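# Slide the pillow fully inside the pillowcase on the table

## Task

Get the pillow completely inside the pillowcase, with the case's open end extending clearly beyond the pillow, and both items resting on the table (slight overhang past the table edge is acceptable); then release everything and move the grippers away.

## Robot and tools

Robot: two arms, left_arm and right_arm, each ending in a two-finger gripper. Bases sit near (-0.006, +0.324, 0.022) m for left_arm and (-0.003, -0.305, 0.020) m for right_arm. Fixed cameras: cam_head_left, cam_head_right, cam_high, cam_low; wrist cameras: cam_left_wrist, cam_right_wrist. All images are 896x504.

Frame: everything uses the scene frame. Origin is at table-top height, midway between the arms, a little behind the table's near edge. +x points out over the table, +y toward left_arm, +z up. Arm names do not match image left/right. On the gripper itself, fingers point along its +z and close along its y. end_effector_position is the point between the pads, roughly 1 cm short of the fingertips. Reported poses can be off by a few cm, more when an arm is stretched.

Command rows: every motion argument is one row of 14 numbers in [-1, 1] covering both arms: dx, dy, dz, rx, ry, rz, opening for left_arm, then the same seven for right_arm. The first six per arm are an offset (not a pose) from that arm's Hand target as it stood when the action or move began, along scene axes; 1.0 equals 0.6 m for dx/dy/dz and 180 degrees for the rotation vector rx/ry/rz, turning about the Hand target's position. Repeating an offset in a new call moves further. Opening is absolute: +1 fully open (0.093 m), -1 closed. Sending zeros for an arm's six pose numbers re-commands its current Hand target; a 0 opening is a real command, so resend the present opening to leave a gripper alone.

execute_actions(actions, cameras): actions is a list of actions; each action is up to 15 rows, one per 1/30 s step, and a short table repeats its last row. Every row counts from the action's start pose, not the prior row. An empty list returns state and all camera images; cameras takes names, ["all"] or [].

move(target, speed, blend, opening_speed, grip_force, blocking, cameras): target is one 14-number row or a list of up to 15 rows, all offsets measured from the same starting Hand targets. speed is m/s per arm path, 0.002 to 2.9 (default 0.25), one value or one per target; rotation is capped at twice that in rad/s. blend (m) rounds corners in a list; 0 stops at each. opening_speed (0.2 or more, per second on the -1..+1 scale) makes fingers move gradually. grip_force is newtons per pad, 10 to 50, one value or one per arm; it persists, and low forces close slowly. blocking=false returns after about 0.5 s while the move runs. Paths do not avoid obstacles or the other arm; a whole move is capped at 10 s. The result adds a move: line: done, off_target, moving, held or fault, plus limits (paced means the pose was clipped, held means a check withheld steps). done means within 10 mm and 2 degrees; neither done nor off_target says whether contact occurred.

wait(seconds 0 to 10): lets the scene run holding commands; a running move continues. stop(): brakes a running move. zoom_image(camera, region [x0,y0,x1,y1] in pixels, at most 504x504): enlarges part of that camera's newest image. finished_scene(scene): ends the current scene, given its number; irreversible.

Results: end_effector_position (m) and end_effector_quat_wxyz per gripper; Hand target (the commanded pose that next offsets start from); Tool commands; grip_measured (+1 open, -1 closed; pads meet near -0.94, about +0.0208 per mm of held width, possibly reading up to 0.02 high); Joint positions (last entry is the opening in metres); joint velocities and torques; step readings for action calls. A gripper often rests short of its Hand target; the next command, even all zeros, pushes again, and you can add the remaining distance as an offset. Check position and tilt after each move and correct drift.

Limits: orientation is clipped to within 40 degrees of the measured one each step. Joint ranges (rad): waist -2.618 to 3.054, shoulder 0 to 3.142, elbow 0 to 3.142 (straight at 2.901), wrist pitch -1.571 to 1.571, wrist yaw -1.571 to 1.571, wrist roll -2.094 to 2.094.

Gripping: to hold, keep sending the closing value; to release, send a value well above the object's width reading. Fabric is soft, so lower values squeeze harder.

Avoid: knocking anything off the table or leaving it off; dropping or releasing moving items; fast impacts and hard pushes, especially into fixed or heavy things (the bar, plate and rail near the bases rise up to 3 cm above the table with no warning); any contact between the two arms or closing one gripper on the other's fingers; paths passing close to an arm's own base. A blocked arm keeps pressing until you command it back. Holding loads or stretching far heats motors: MOTOR HOT appears at 75 °C, and at 90 °C the arm folds and stops working for the scene.

Each tool is called after "Request:" as name(argument=value, ...) on one line, values as JSON.

## Session

Request:
execute_actions(actions=[])

Scene clock: 0.00 s.
left_arm: end_effector_position=(+0.2175, +0.2510, +0.2016) grip_measured=+1.000 end_effector_quat_wxyz=(+0.306, -0.176, +0.927, -0.125) | right_arm: end_effector_position=(+0.1884, -0.1321, +0.2280) grip_measured=+1.000 end_effector_quat_wxyz=(+0.379, +0.154, +0.897, +0.169)
Joint positions: left_arm=[-0.482 0.865 0.837 -0.908 -0.162 -0.76 0.093] | right_arm=[1.041 0.949 0.9 -0.867 0.547 1.21 0.093]
Joint velocities: within noise
Joint torques (N m): no reading
Heat: left arm: 32 °C; right arm: 33 °C.
Hand target: left_arm +0.2208, +0.2493, +0.2082; +0.315, -0.176, +0.923, -0.132 | right_arm +0.1886, -0.1318, +0.2302; +0.379, +0.155, +0.896, +0.172
Tool commands: left_gripper/opening=+1.0 right_gripper/opening=+1.0

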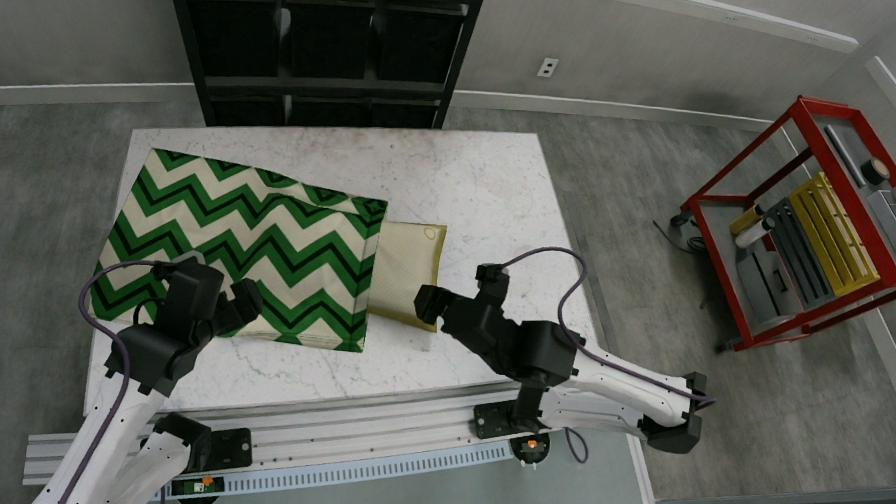

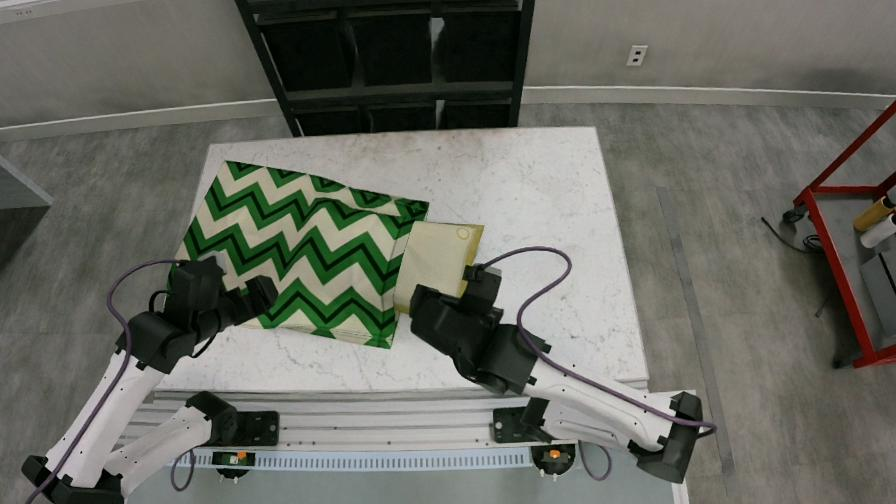

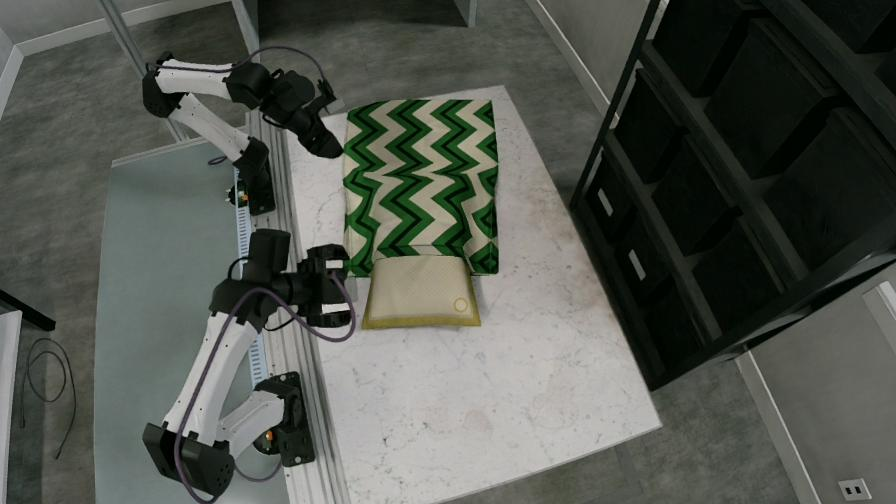

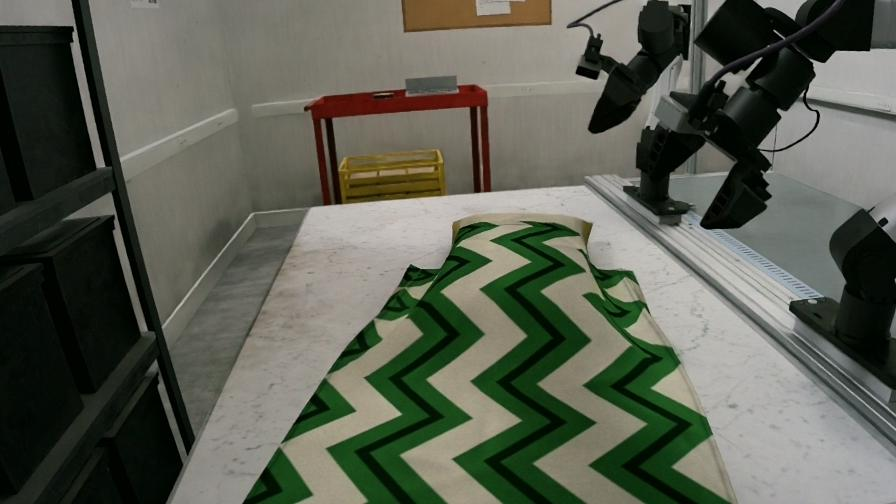

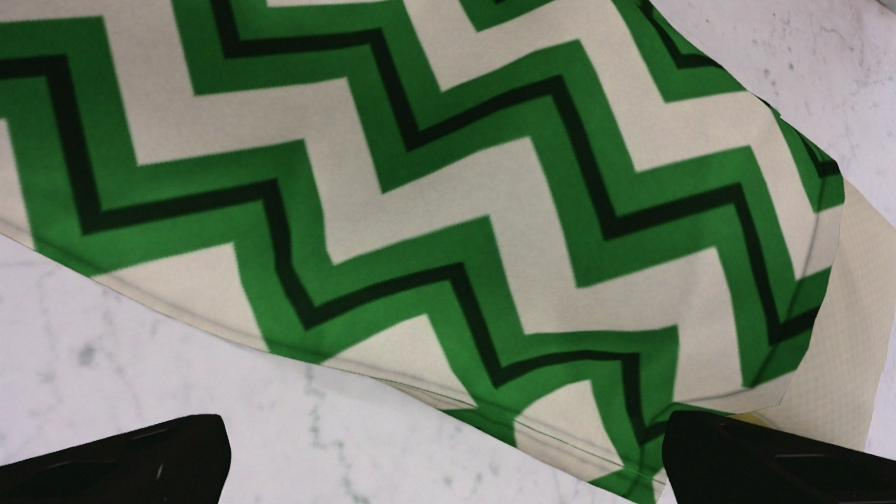

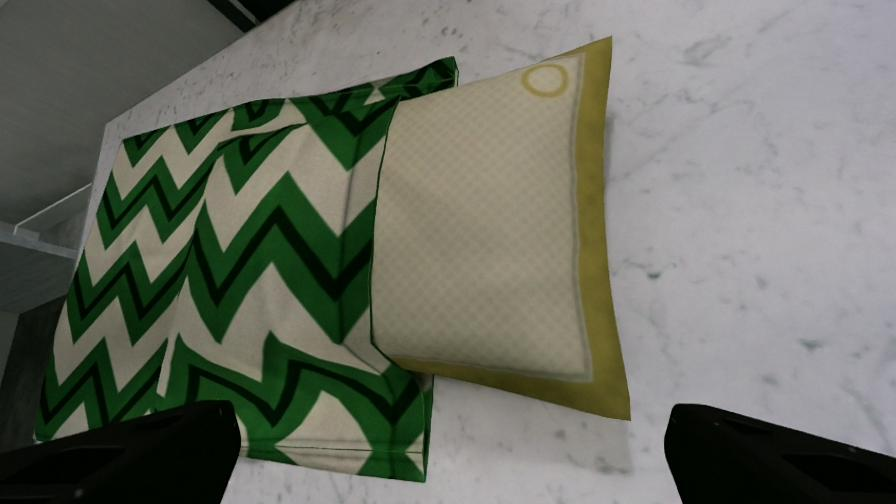

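Request:
move(target=[0,0,0,0,0,0,1,0.352,-0.114,-0.117,-0.0955,-0.132,0.534,0], speed=0.4, cameras=["all"])

Scene clock: 28.57 s.
left_arm: end_effector_position=(+0.2175, +0.2510, +0.2016) grip_measured=+1.000 end_effector_quat_wxyz=(+0.306, -0.176, +0.927, -0.125) | right_arm: end_effector_position=(+0.3967, -0.1975, +0.1649) grip_measured=+0.002 end_effector_quat_wxyz=(-0.306, +0.635, -0.640, -0.304)
Joint positions: left_arm=[-0.482 0.865 0.837 -0.908 -0.162 -0.76 0.093] | right_arm=[-0.075 2.149 1.814 -1.339 -0.899 -1.661 0.045]
Joint torques (N m): left_arm=[0.69 -0.9 7.41 1.5 -0.06 -0.07] | right_arm=[-0.08 -8.59 7.02 -0.08 -0.36 -0.1]
Heat: left arm: 37 °C; right arm: 36 °C.
Hand target: left_arm +0.2208, +0.2493, +0.2082; +0.315, -0.176, +0.923, -0.132 | right_arm +0.3998, -0.2004, +0.1601; -0.300, +0.641, -0.640, -0.299
Off the commanded pose: left_arm 0.008 m, 1 deg | right_arm 0.006 m, 1 deg.
move: done

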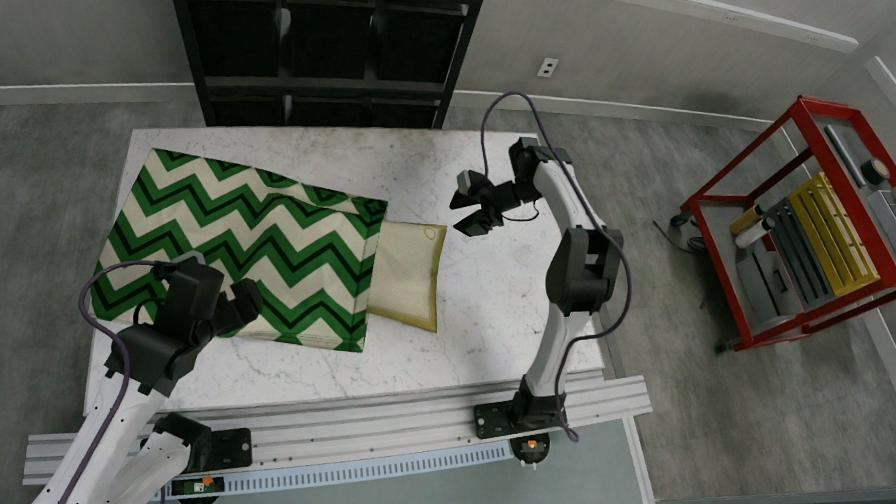

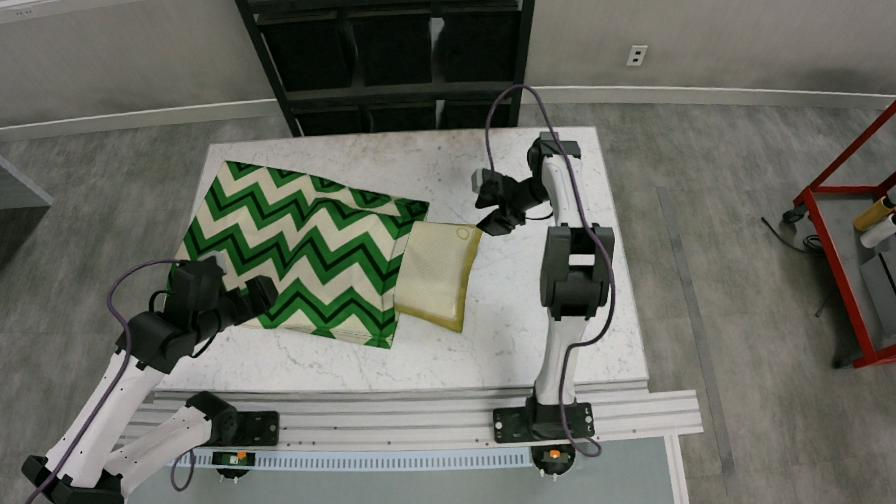

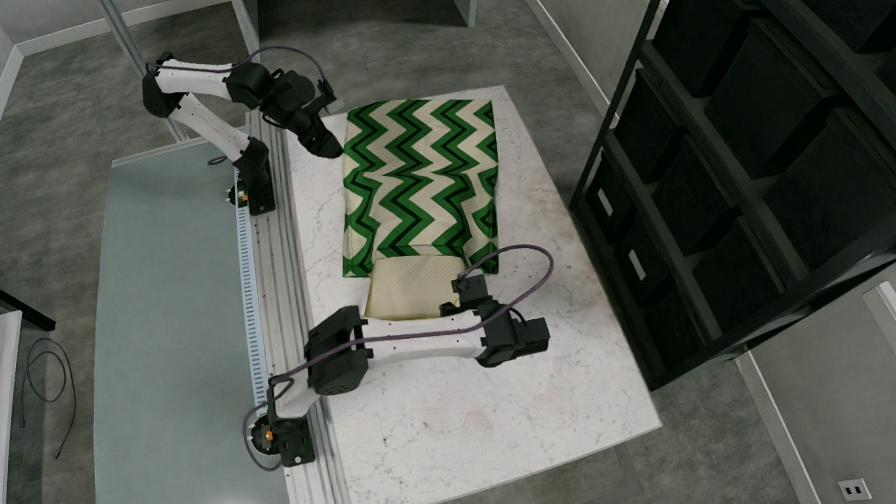

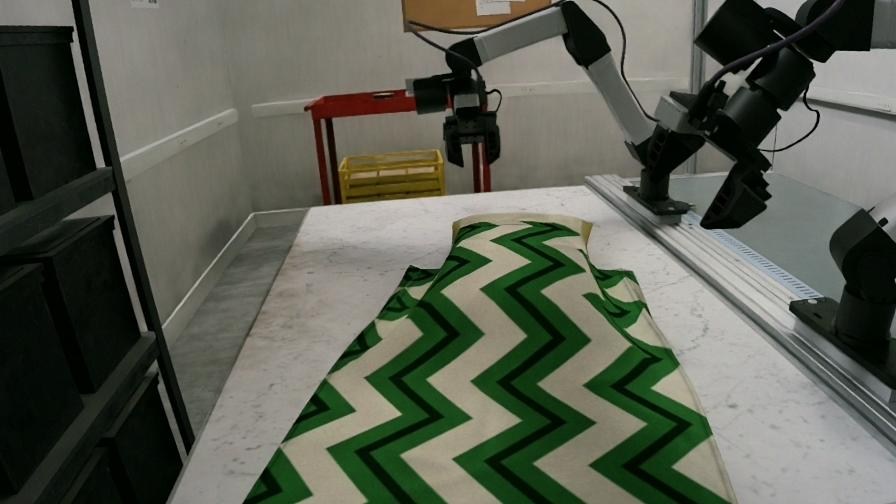

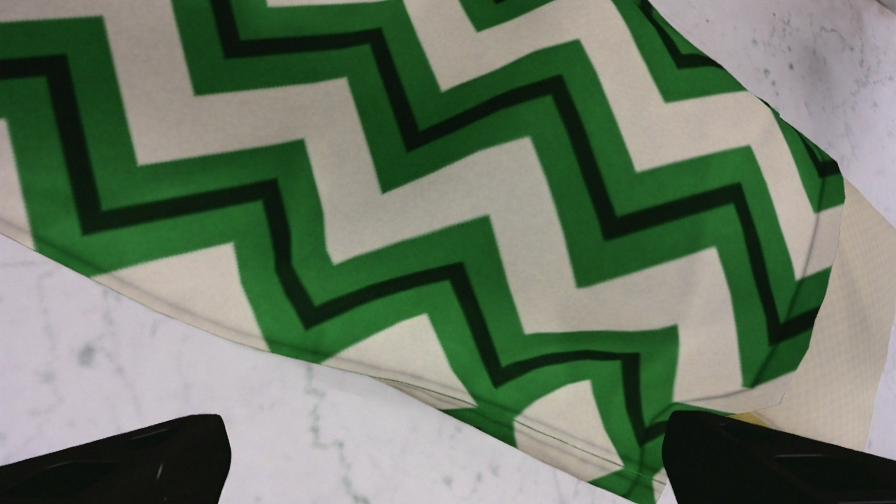

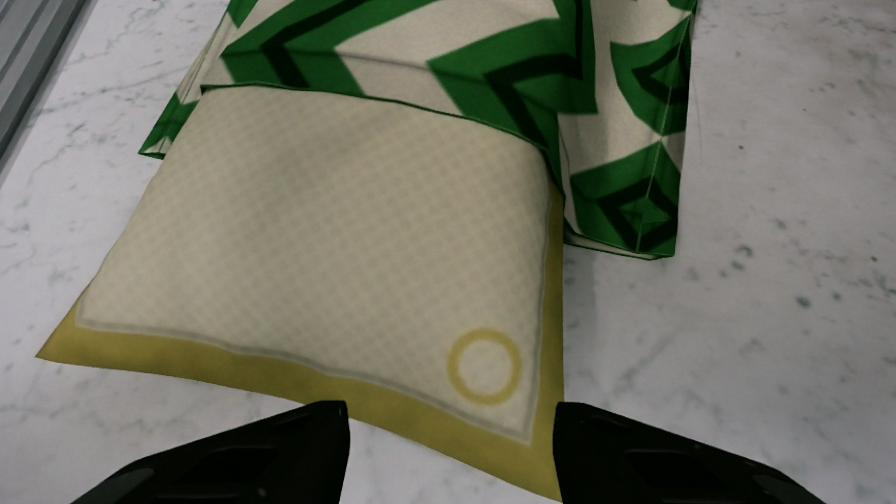

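Request:
move(target=[-0.051,-0.332,-0.147,0.124,-0.056,-0.581,0.2,-0.125,-0.1,-0.1,0,0,0,0.3], speed=0.4, cameras=["cam_head_left","cam_high","cam_left_wrist","cam_right_wrist"])

Scene clock: 48.57 s.
left_arm: end_effector_position=(+0.1855, +0.0599, +0.1098) grip_measured=+0.203 end_effector_quat_wxyz=(+0.168, +0.677, +0.694, -0.178) | right_arm: end_effector_position=(+0.3235, -0.2563, +0.0962) grip_measured=+0.298 end_effector_quat_wxyz=(-0.295, +0.628, -0.645, -0.320)
Joint positions: left_arm=[-0.807 1.534 0.975 -0.688 0.35 0.715 0.055] | right_arm=[-0.259 2.063 1.382 -1.252 -0.856 -1.944 0.06]
Joint torques (N m): left_arm=[0.23 -5.37 9.06 0.84 0.33 0] | right_arm=[-0.42 -10.77 4.14 -0.32 -0.32 -0.09]
Heat: left arm: 39 °C; right arm: 36 °C.
Hand target: left_arm +0.1903, +0.0500, +0.1202; +0.182, +0.683, +0.683, -0.184 | right_arm +0.3248, -0.2603, +0.1001; -0.300, +0.641, -0.640, -0.299
Off the commanded pose: left_arm 0.015 m, 2 deg | right_arm 0.006 m, 3 deg.
move: off_target (left_arm, right_arm)
Images, in order (width x height): cam_head_left 896x504, cam_high 896x504, cam_left_wrist 896x504, cam_right_wrist 896x504.

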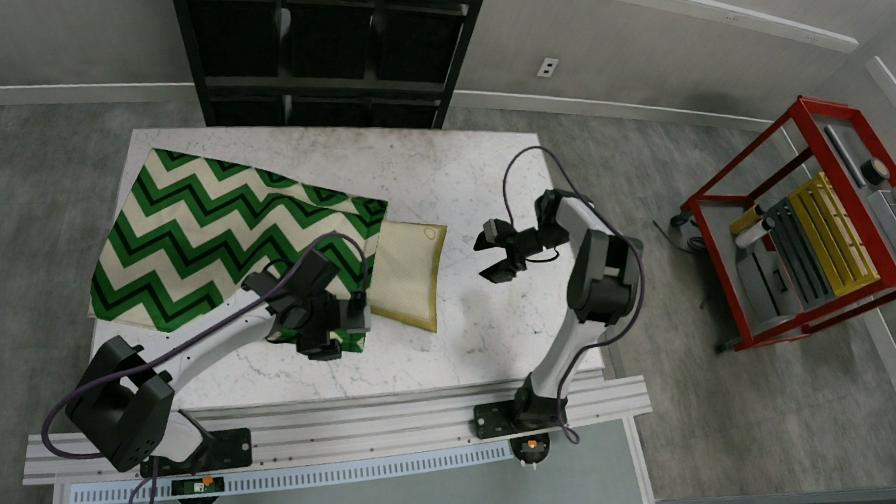

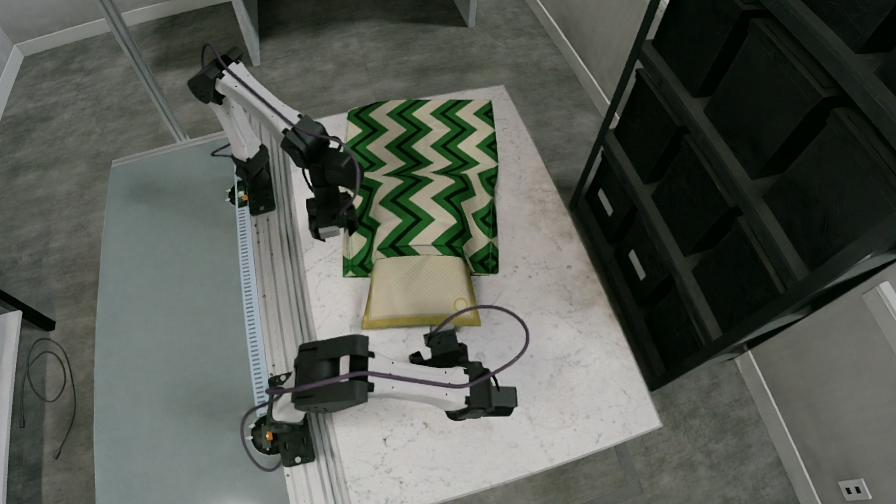

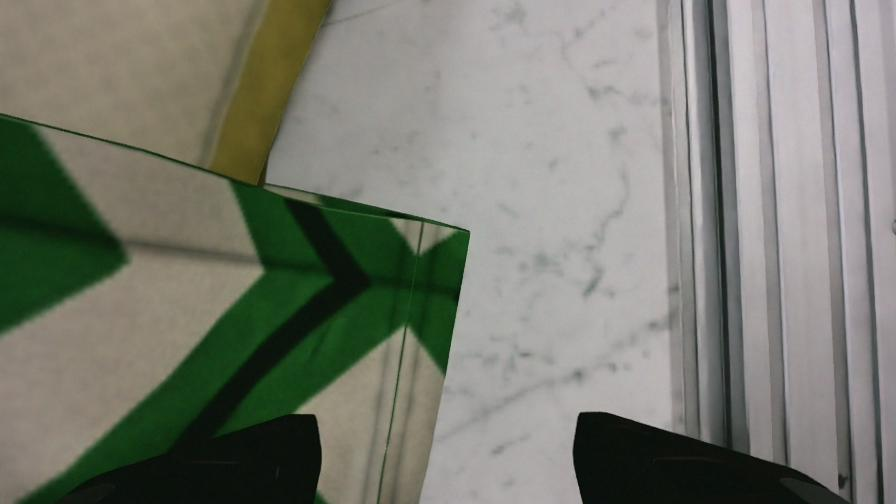

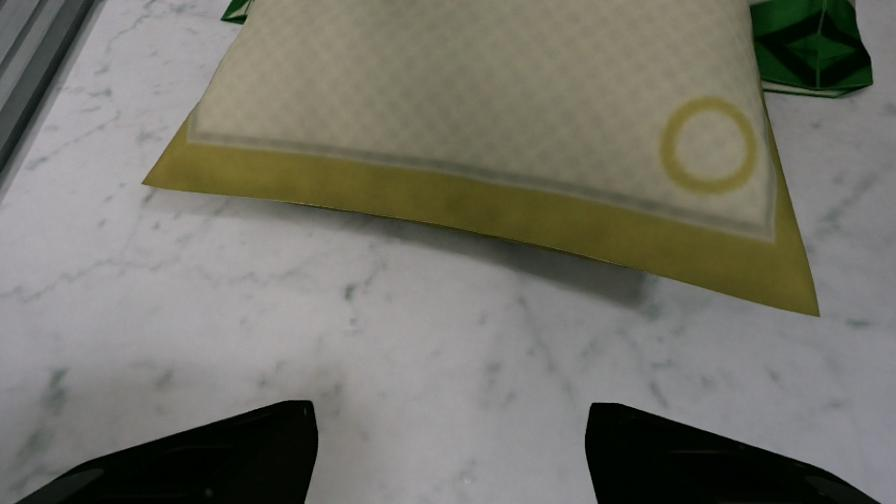

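Request:
move(target=[[0.012,-0.045,-0.165,0,0,0,0.2,0,0,-0.105,0,0,0,0.3],[0.012,-0.045,-0.165,0,0,0,-1,0,0.05,-0.105,0,0,0,0.3]], speed=0.15, cameras=["cam_head_left","cam_left_wrist","cam_right_wrist","cam_low"])

Request:
move(target=[0,0,0,0,0,0,-1,0,0,0,0,0,0,0.3])

Scene clock: 58.43 s.
left_arm: end_effector_position=(+0.1989, +0.0247, +0.0238) grip_measured=-0.974 end_effector_quat_wxyz=(+0.181, +0.684, +0.682, -0.183) | right_arm: end_effector_position=(+0.3200, -0.2289, +0.0284) grip_measured=+0.298 end_effector_quat_wxyz=(-0.286, +0.640, -0.641, -0.312)
Joint positions: left_arm=[-0.851 1.809 0.872 -0.272 0.35 0.692 0] | right_arm=[-0.172 2.136 1.209 -0.916 -0.854 -1.841 0.06]
Joint torques (N m): left_arm=[0.06 -7.21 4.14 1.13 0.19 -0.19] | right_arm=[-0.43 -11.02 3.58 -0.15 -0.61 0.16]
Heat: left arm: 40 °C; right arm: 39 °C.
Hand target: left_arm +0.1974, +0.0231, +0.0210; +0.182, +0.683, +0.683, -0.184 | right_arm +0.3247, -0.2303, +0.0369; -0.299, +0.641, -0.641, -0.299
Off the commanded pose: left_arm 0.003 m, 0 deg | right_arm 0.010 m, 2 deg.
move: done
Images, in order (width x height): cam_head_left 896x504, cam_low 896x504, cam_left_wrist 896x504, cam_right_wrist 896x504.

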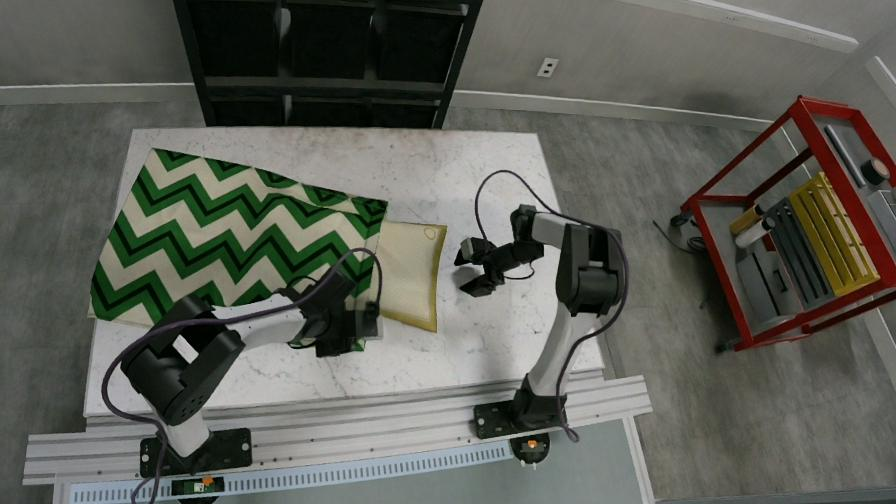

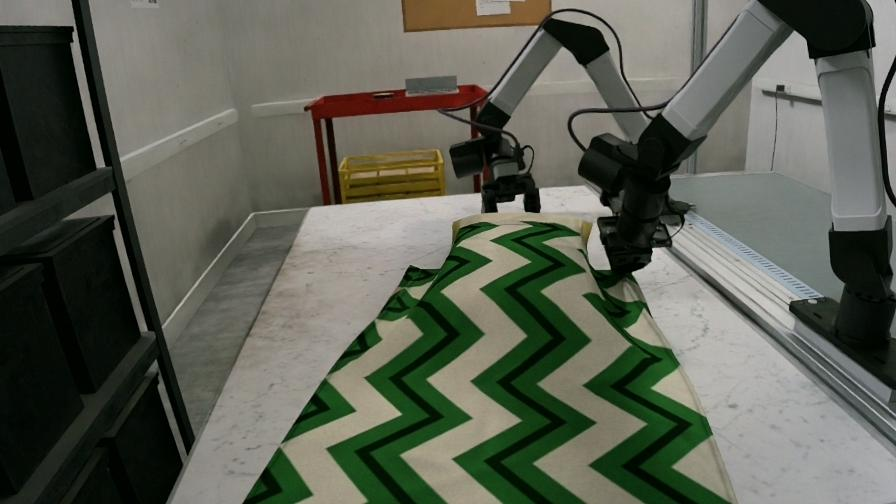

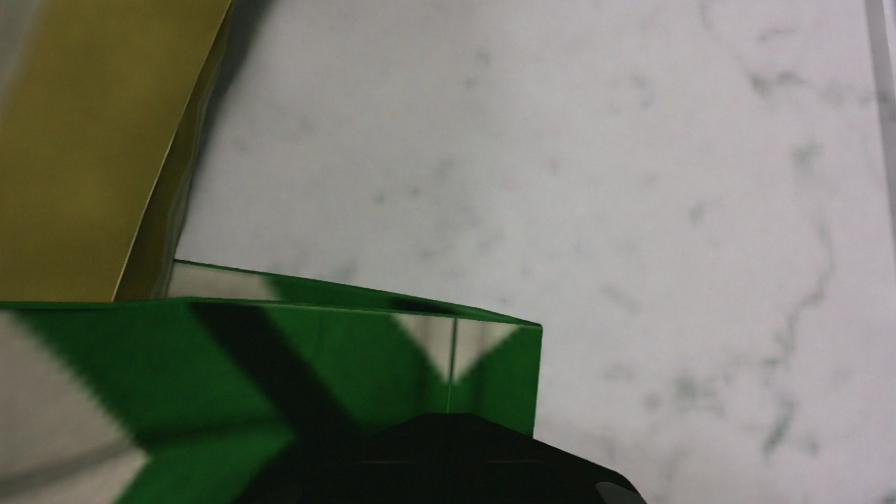

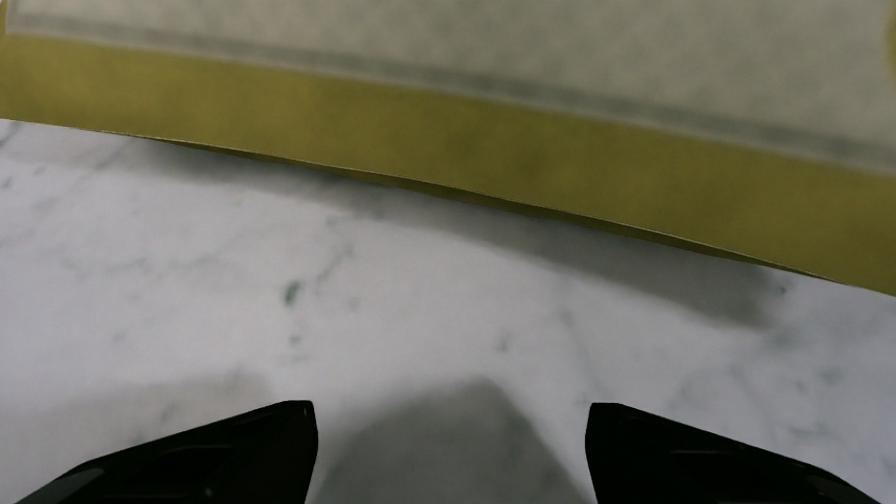

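Scene clock: 58.93 s.
left_arm: end_effector_position=(+0.1989, +0.0247, +0.0238) grip_measured=-0.974 end_effector_quat_wxyz=(+0.181, +0.684, +0.682, -0.183) | right_arm: end_effector_position=(+0.3200, -0.2289, +0.0284) grip_measured=+0.298 end_effector_quat_wxyz=(-0.286, +0.640, -0.641, -0.312)
Joint positions: left_arm=[-0.851 1.809 0.872 -0.272 0.35 0.692 0] | right_arm=[-0.172 2.136 1.209 -0.916 -0.854 -1.841 0.06]
Joint torques (N m): left_arm=[0.05 -7.21 4.15 1.12 0.19 -0.18] | right_arm=[-0.39 -11.04 3.58 -0.14 -0.6 0.18]
Heat: left arm: 40 °C; right arm: 39 °C.
Hand target: left_arm +0.1974, +0.0231, +0.0210; +0.182, +0.683, +0.683, -0.184 | right_arm +0.3247, -0.2303, +0.0369; -0.299, +0.641, -0.641, -0.299
Off the commanded pose: left_arm 0.004 m, 0 deg | right_arm 0.010 m, 2 deg.
move: done

Request:
move(target=[[0,-0.01,0.0,0,0,0,0.1,0,0.0,0,0,0,0,0.3],[0,-0.01,-0.038,0,0,0,0.1,0,0.0,0,0,0,0,0.3],[0,-0.01,-0.038,0,0,0,-1,0,0.05,0,0,0,0,0.3]], speed=0.15, cameras=["cam_left_wrist","cam_right_wrist"])

Scene clock: 66.00 s.
left_arm: end_effector_position=(+0.2116, +0.0059, +0.0187) grip_measured=-0.968 end_effector_quat_wxyz=(+0.221, +0.683, +0.671, -0.183) | right_arm: end_effector_position=(+0.3199, -0.1995, +0.0283) grip_measured=+0.298 end_effector_quat_wxyz=(-0.285, +0.642, -0.642, -0.309)
Joint positions: left_arm=[-0.864 1.859 0.87 -0.132 0.341 0.679 0] | right_arm=[-0.083 2.096 1.155 -0.795 -0.867 -1.705 0.06]
Joint torques (N m): left_arm=[0.08 -5.56 2.82 0.8 0.21 -0.2] | right_arm=[-0.47 -10.62 3.75 0.03 -0.66 0.16]
Heat: left arm: 39 °C; right arm: 41 °C.
Hand target: left_arm +0.1975, +0.0171, -0.0016; +0.182, +0.683, +0.683, -0.184 | right_arm +0.3247, -0.2003, +0.0371; -0.300, +0.641, -0.641, -0.299
Off the commanded pose: left_arm 0.027 m, 5 deg | right_arm 0.010 m, 2 deg.
move: off_target (left_arm); target 3's new opening was sent with left_arm's hand 0.023 m and 3 deg from that target
Images, in order (width x height): cam_left_wrist 896x504, cam_right_wrist 896x504.

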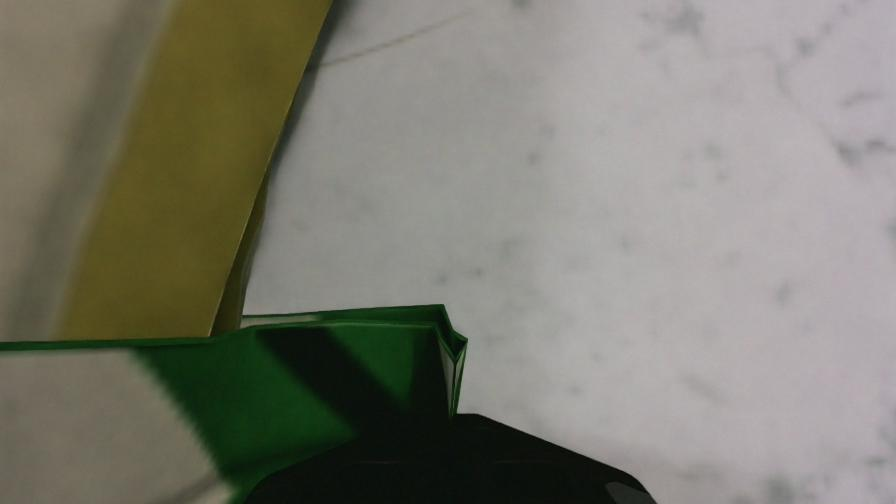

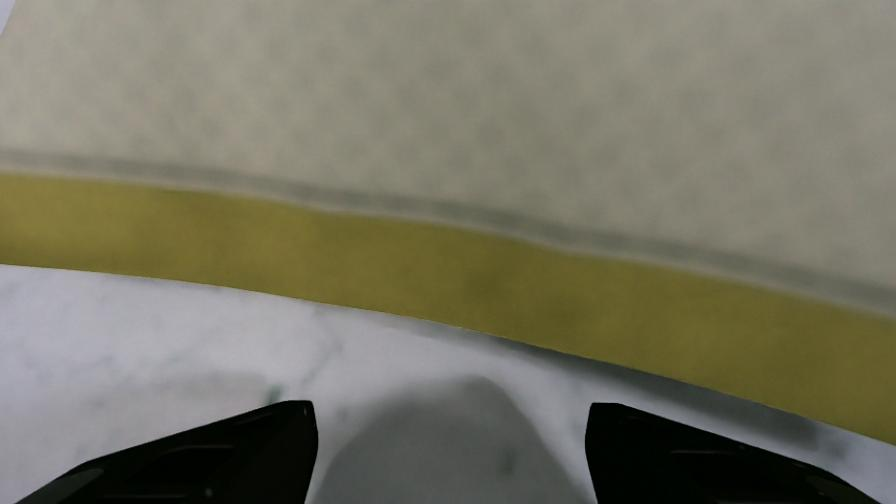

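Request:
move(target=[[0.02,-0.01,0.045,0,0,0,-1,0,0,0,0,0,0,0.3],[0.02,-0.01,0.045,0,0,0,-1,0,0.2,0,0,0,0,0.3]], speed=0.12, cameras=["cam_head_left","cam_high","cam_left_wrist","cam_right_wrist"])

Scene clock: 75.83 s.
left_arm: end_effector_position=(+0.2058, +0.0143, +0.0194) grip_measured=-0.968 end_effector_quat_wxyz=(+0.181, +0.683, +0.684, -0.181) | right_arm: end_effector_position=(+0.3208, -0.0831, +0.0291) grip_measured=+0.298 end_effector_quat_wxyz=(-0.287, +0.637, -0.645, -0.311)
Joint positions: left_arm=[-0.86 1.859 0.917 -0.264 0.341 0.679 0] | right_arm=[0.258 2.041 1.063 -0.343 -0.859 -1.16 0.06]
Joint torques (N m): left_arm=[1.03 -8.18 7.09 0.67 0.27 -0.07] | right_arm=[0.73 -10.54 4.31 0.78 -0.4 0.16]
Heat: left arm: 38 °C; right arm: 43 °C.
Hand target: left_arm +0.2094, +0.0110, +0.0254; +0.182, +0.683, +0.683, -0.184 | right_arm +0.3248, -0.0804, +0.0369; -0.299, +0.641, -0.641, -0.299
Off the commanded pose: left_arm 0.008 m, 0 deg | right_arm 0.009 m, 2 deg.
move: done
Images, in order (width x height): cam_head_left 896x504, cam_high 896x504, cam_left_wrist 896x504, cam_right_wrist 896x504.

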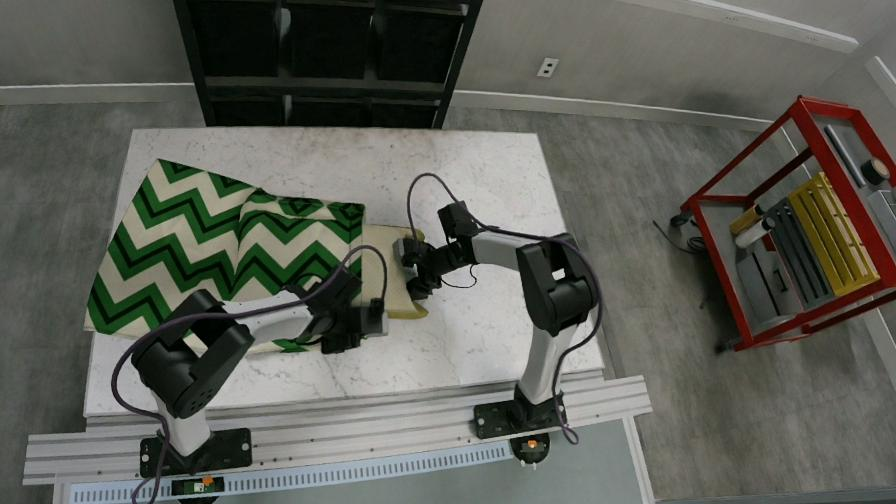

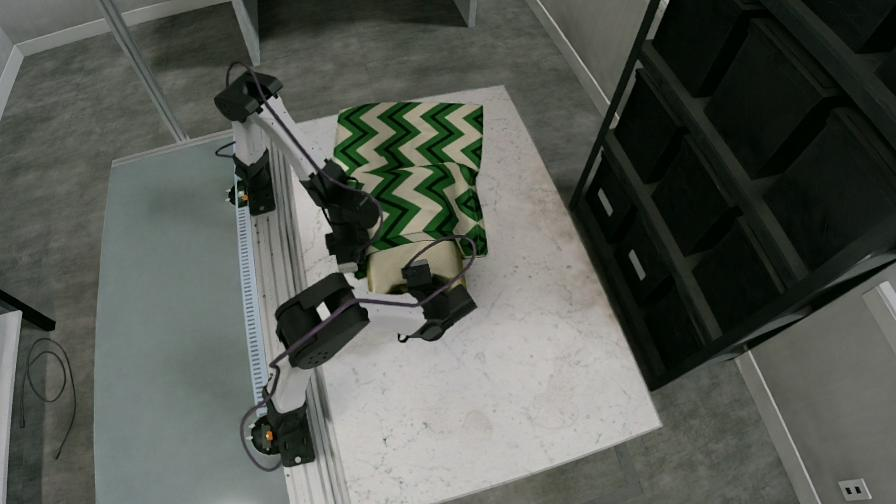

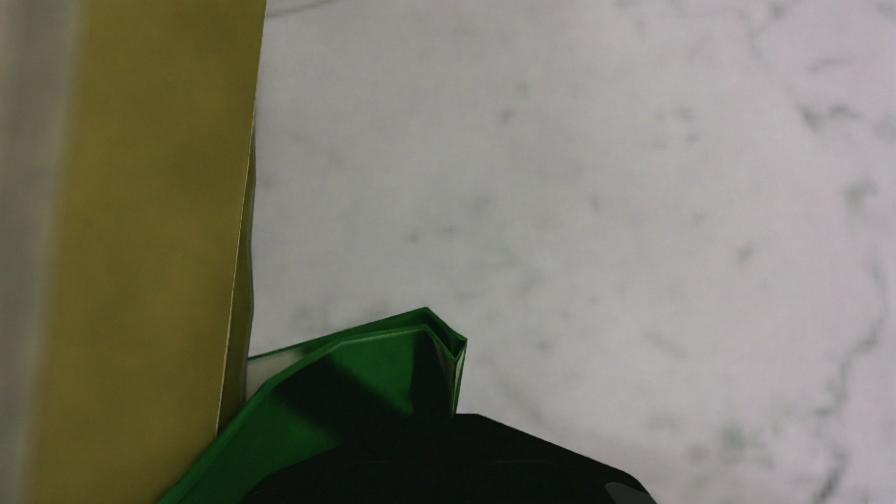

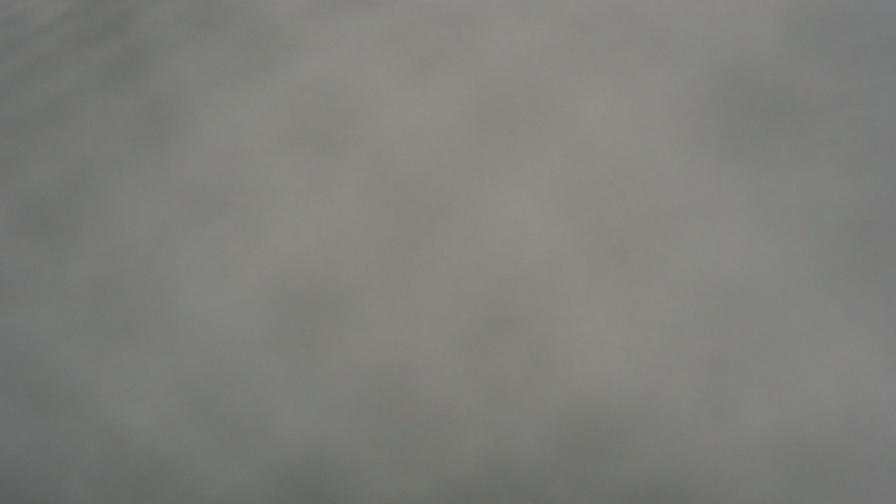

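Request:
move(target=[0,0,0,0,0,0,-1,0.0,0.2,0,0,0,0,0.3], speed=0.12, cameras=["cam_head_left","cam_head_right","cam_high","cam_low"])

Scene clock: 84.27 s.
left_arm: end_effector_position=(+0.2061, +0.0160, +0.0193) grip_measured=-0.968 end_effector_quat_wxyz=(+0.177, +0.682, +0.686, -0.181) | right_arm: end_effector_position=(+0.3180, +0.0284, +0.0341) grip_measured=+0.298 end_effector_quat_wxyz=(-0.285, +0.640, -0.647, -0.299)
Joint positions: left_arm=[-0.856 1.859 0.92 -0.275 0.341 0.679 0] | right_arm=[0.549 2.107 1.18 -0.123 -0.723 -0.784 0.06]
Joint torques (N m): left_arm=[0.73 -8.2 6.86 0.77 0.28 -0.06] | right_arm=[1.24 -8.23 7.17 1.41 -0.39 0.25]
Heat: left arm: 39 °C; right arm: 44 °C.
Hand target: left_arm +0.2095, +0.0111, +0.0254; +0.182, +0.683, +0.683, -0.184 | right_arm +0.3247, +0.0397, +0.0370; -0.300, +0.641, -0.641, -0.299
Off the commanded pose: left_arm 0.009 m, 1 deg | right_arm 0.013 m, 2 deg.
move: off_target (right_arm)
Images, in order (width x height): cam_head_left 896x504, cam_head_right 896x504, cam_high 896x504, cam_low 896x504.

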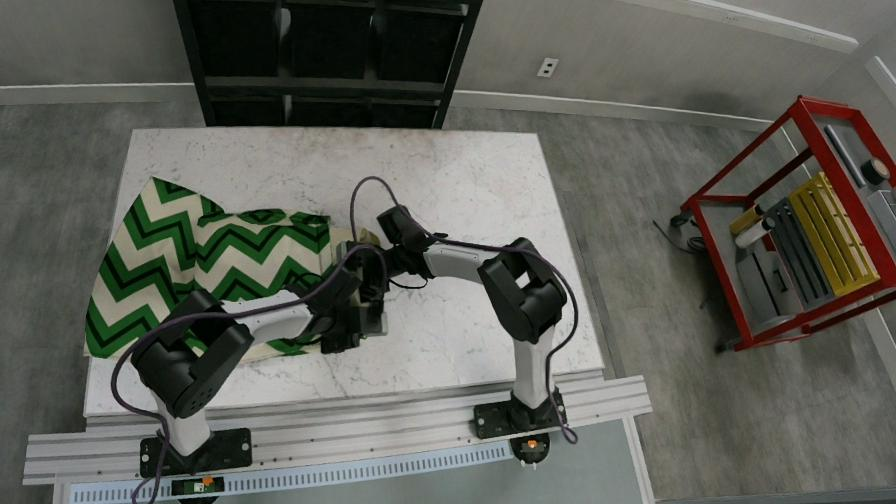

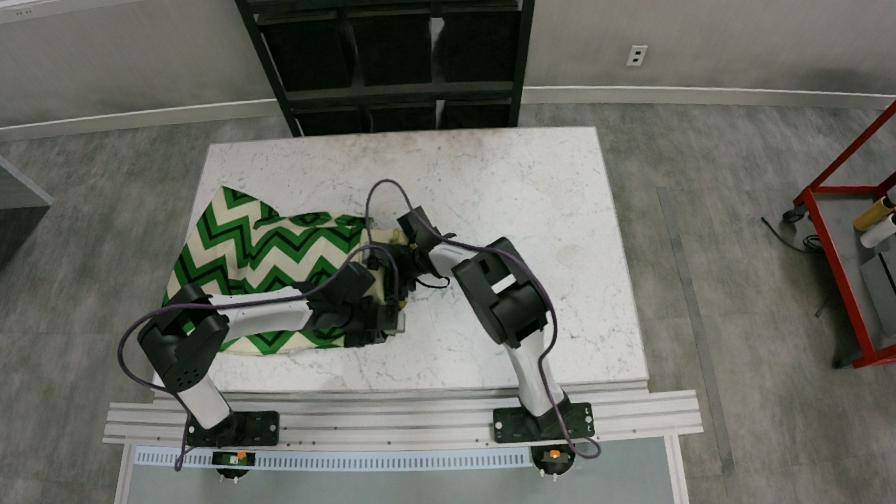

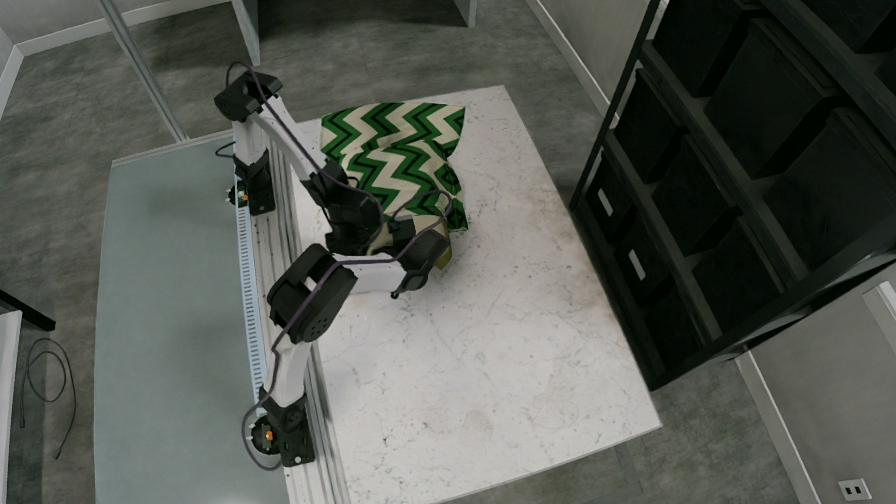

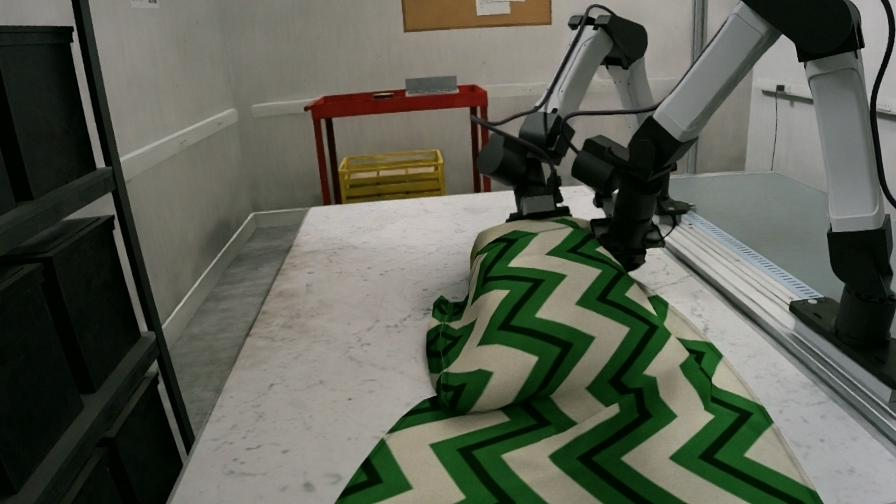

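Request:
move(target=[[0,0,0,0,0,0,-1,0.0,-0.37,0.0,0,0,0,0.3],[0,0,0,0,0,0,-1,0.15,-0.2,0.18,-0.13,0,0,0.3]], blend=0.03, cameras=["cam_head_left","cam_head_right","cam_high","cam_right_wrist"])

Scene clock: 94.77 s.
left_arm: end_effector_position=(+0.2061, +0.0160, +0.0193) grip_measured=-0.968 end_effector_quat_wxyz=(+0.177, +0.682, +0.686, -0.181) | right_arm: end_effector_position=(+0.4099, -0.0760, +0.1491) grip_measured=+0.298 end_effector_quat_wxyz=(-0.171, +0.694, -0.679, -0.170)
Joint positions: left_arm=[-0.856 1.859 0.92 -0.275 0.341 0.679 0] | right_arm=[0.325 2.248 2.087 -1.266 -0.478 -1.213 0.06]
Joint torques (N m): left_arm=[0.75 -8.2 6.87 0.77 0.28 -0.06] | right_arm=[-0.49 -9.62 7.39 0.37 -0.12 0.18]
Heat: left arm: 40 °C; right arm: 44 °C.
Hand target: left_arm +0.2095, +0.0111, +0.0254; +0.182, +0.683, +0.683, -0.184 | right_arm +0.4147, -0.0803, +0.1450; -0.163, +0.688, -0.688, -0.163
Off the commanded pose: left_arm 0.009 m, 1 deg | right_arm 0.008 m, 2 deg.
move: done
Images, in order (width x height): cam_head_left 896x504, cam_head_right 896x504, cam_high 896x504, cam_right_wrist 896x504.

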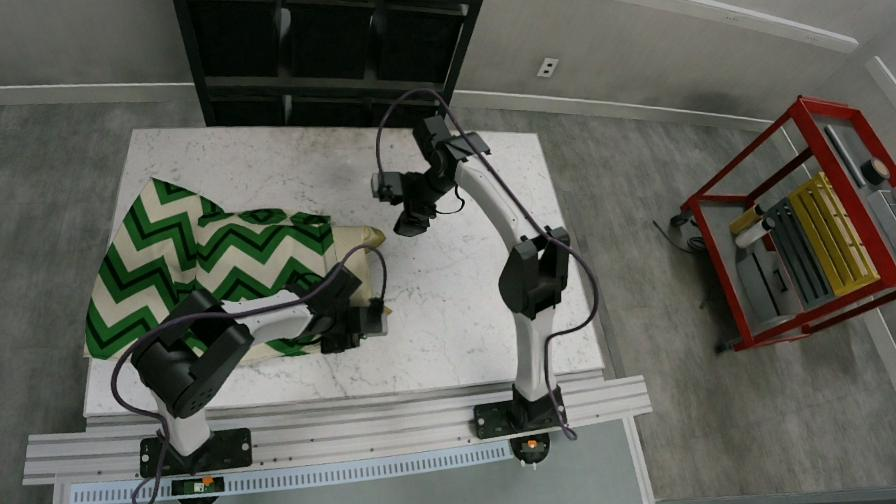

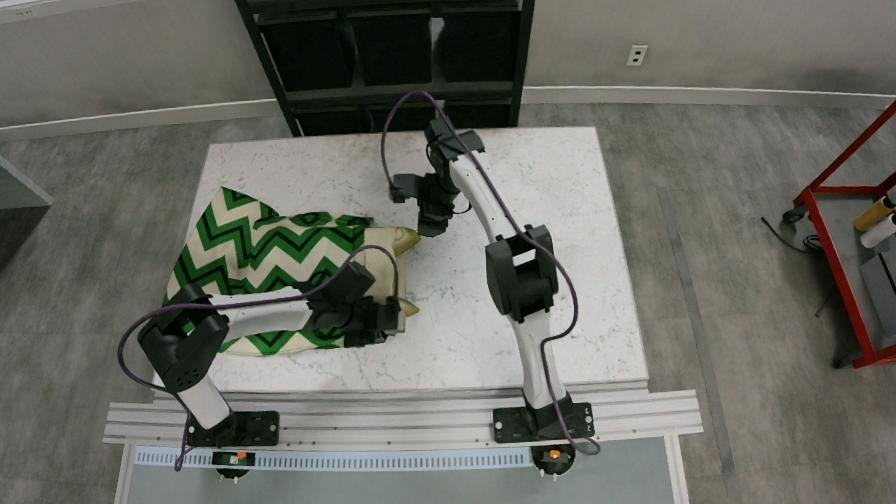

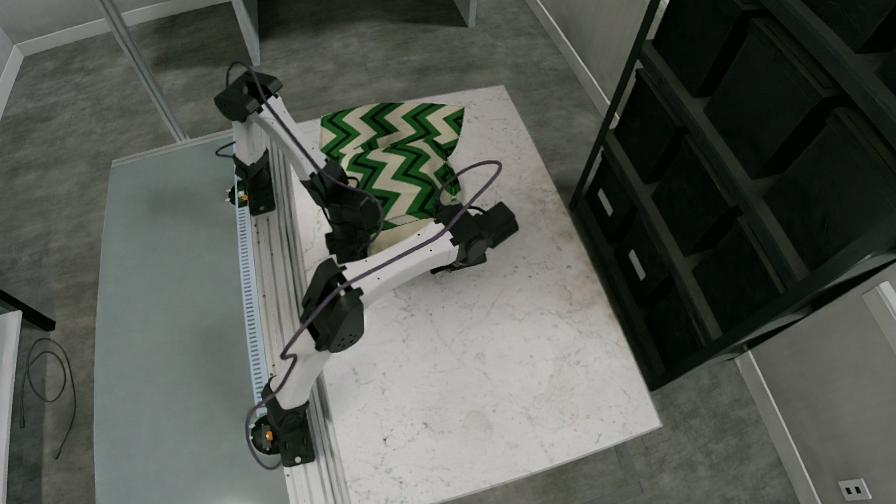

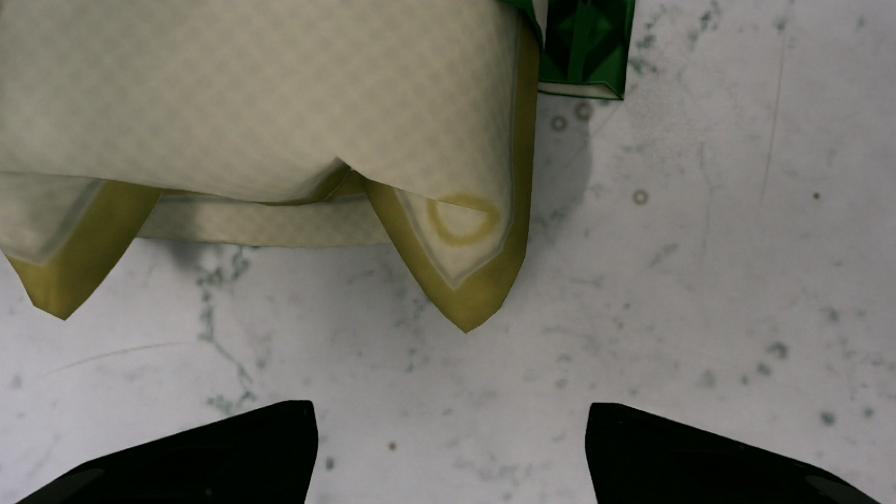

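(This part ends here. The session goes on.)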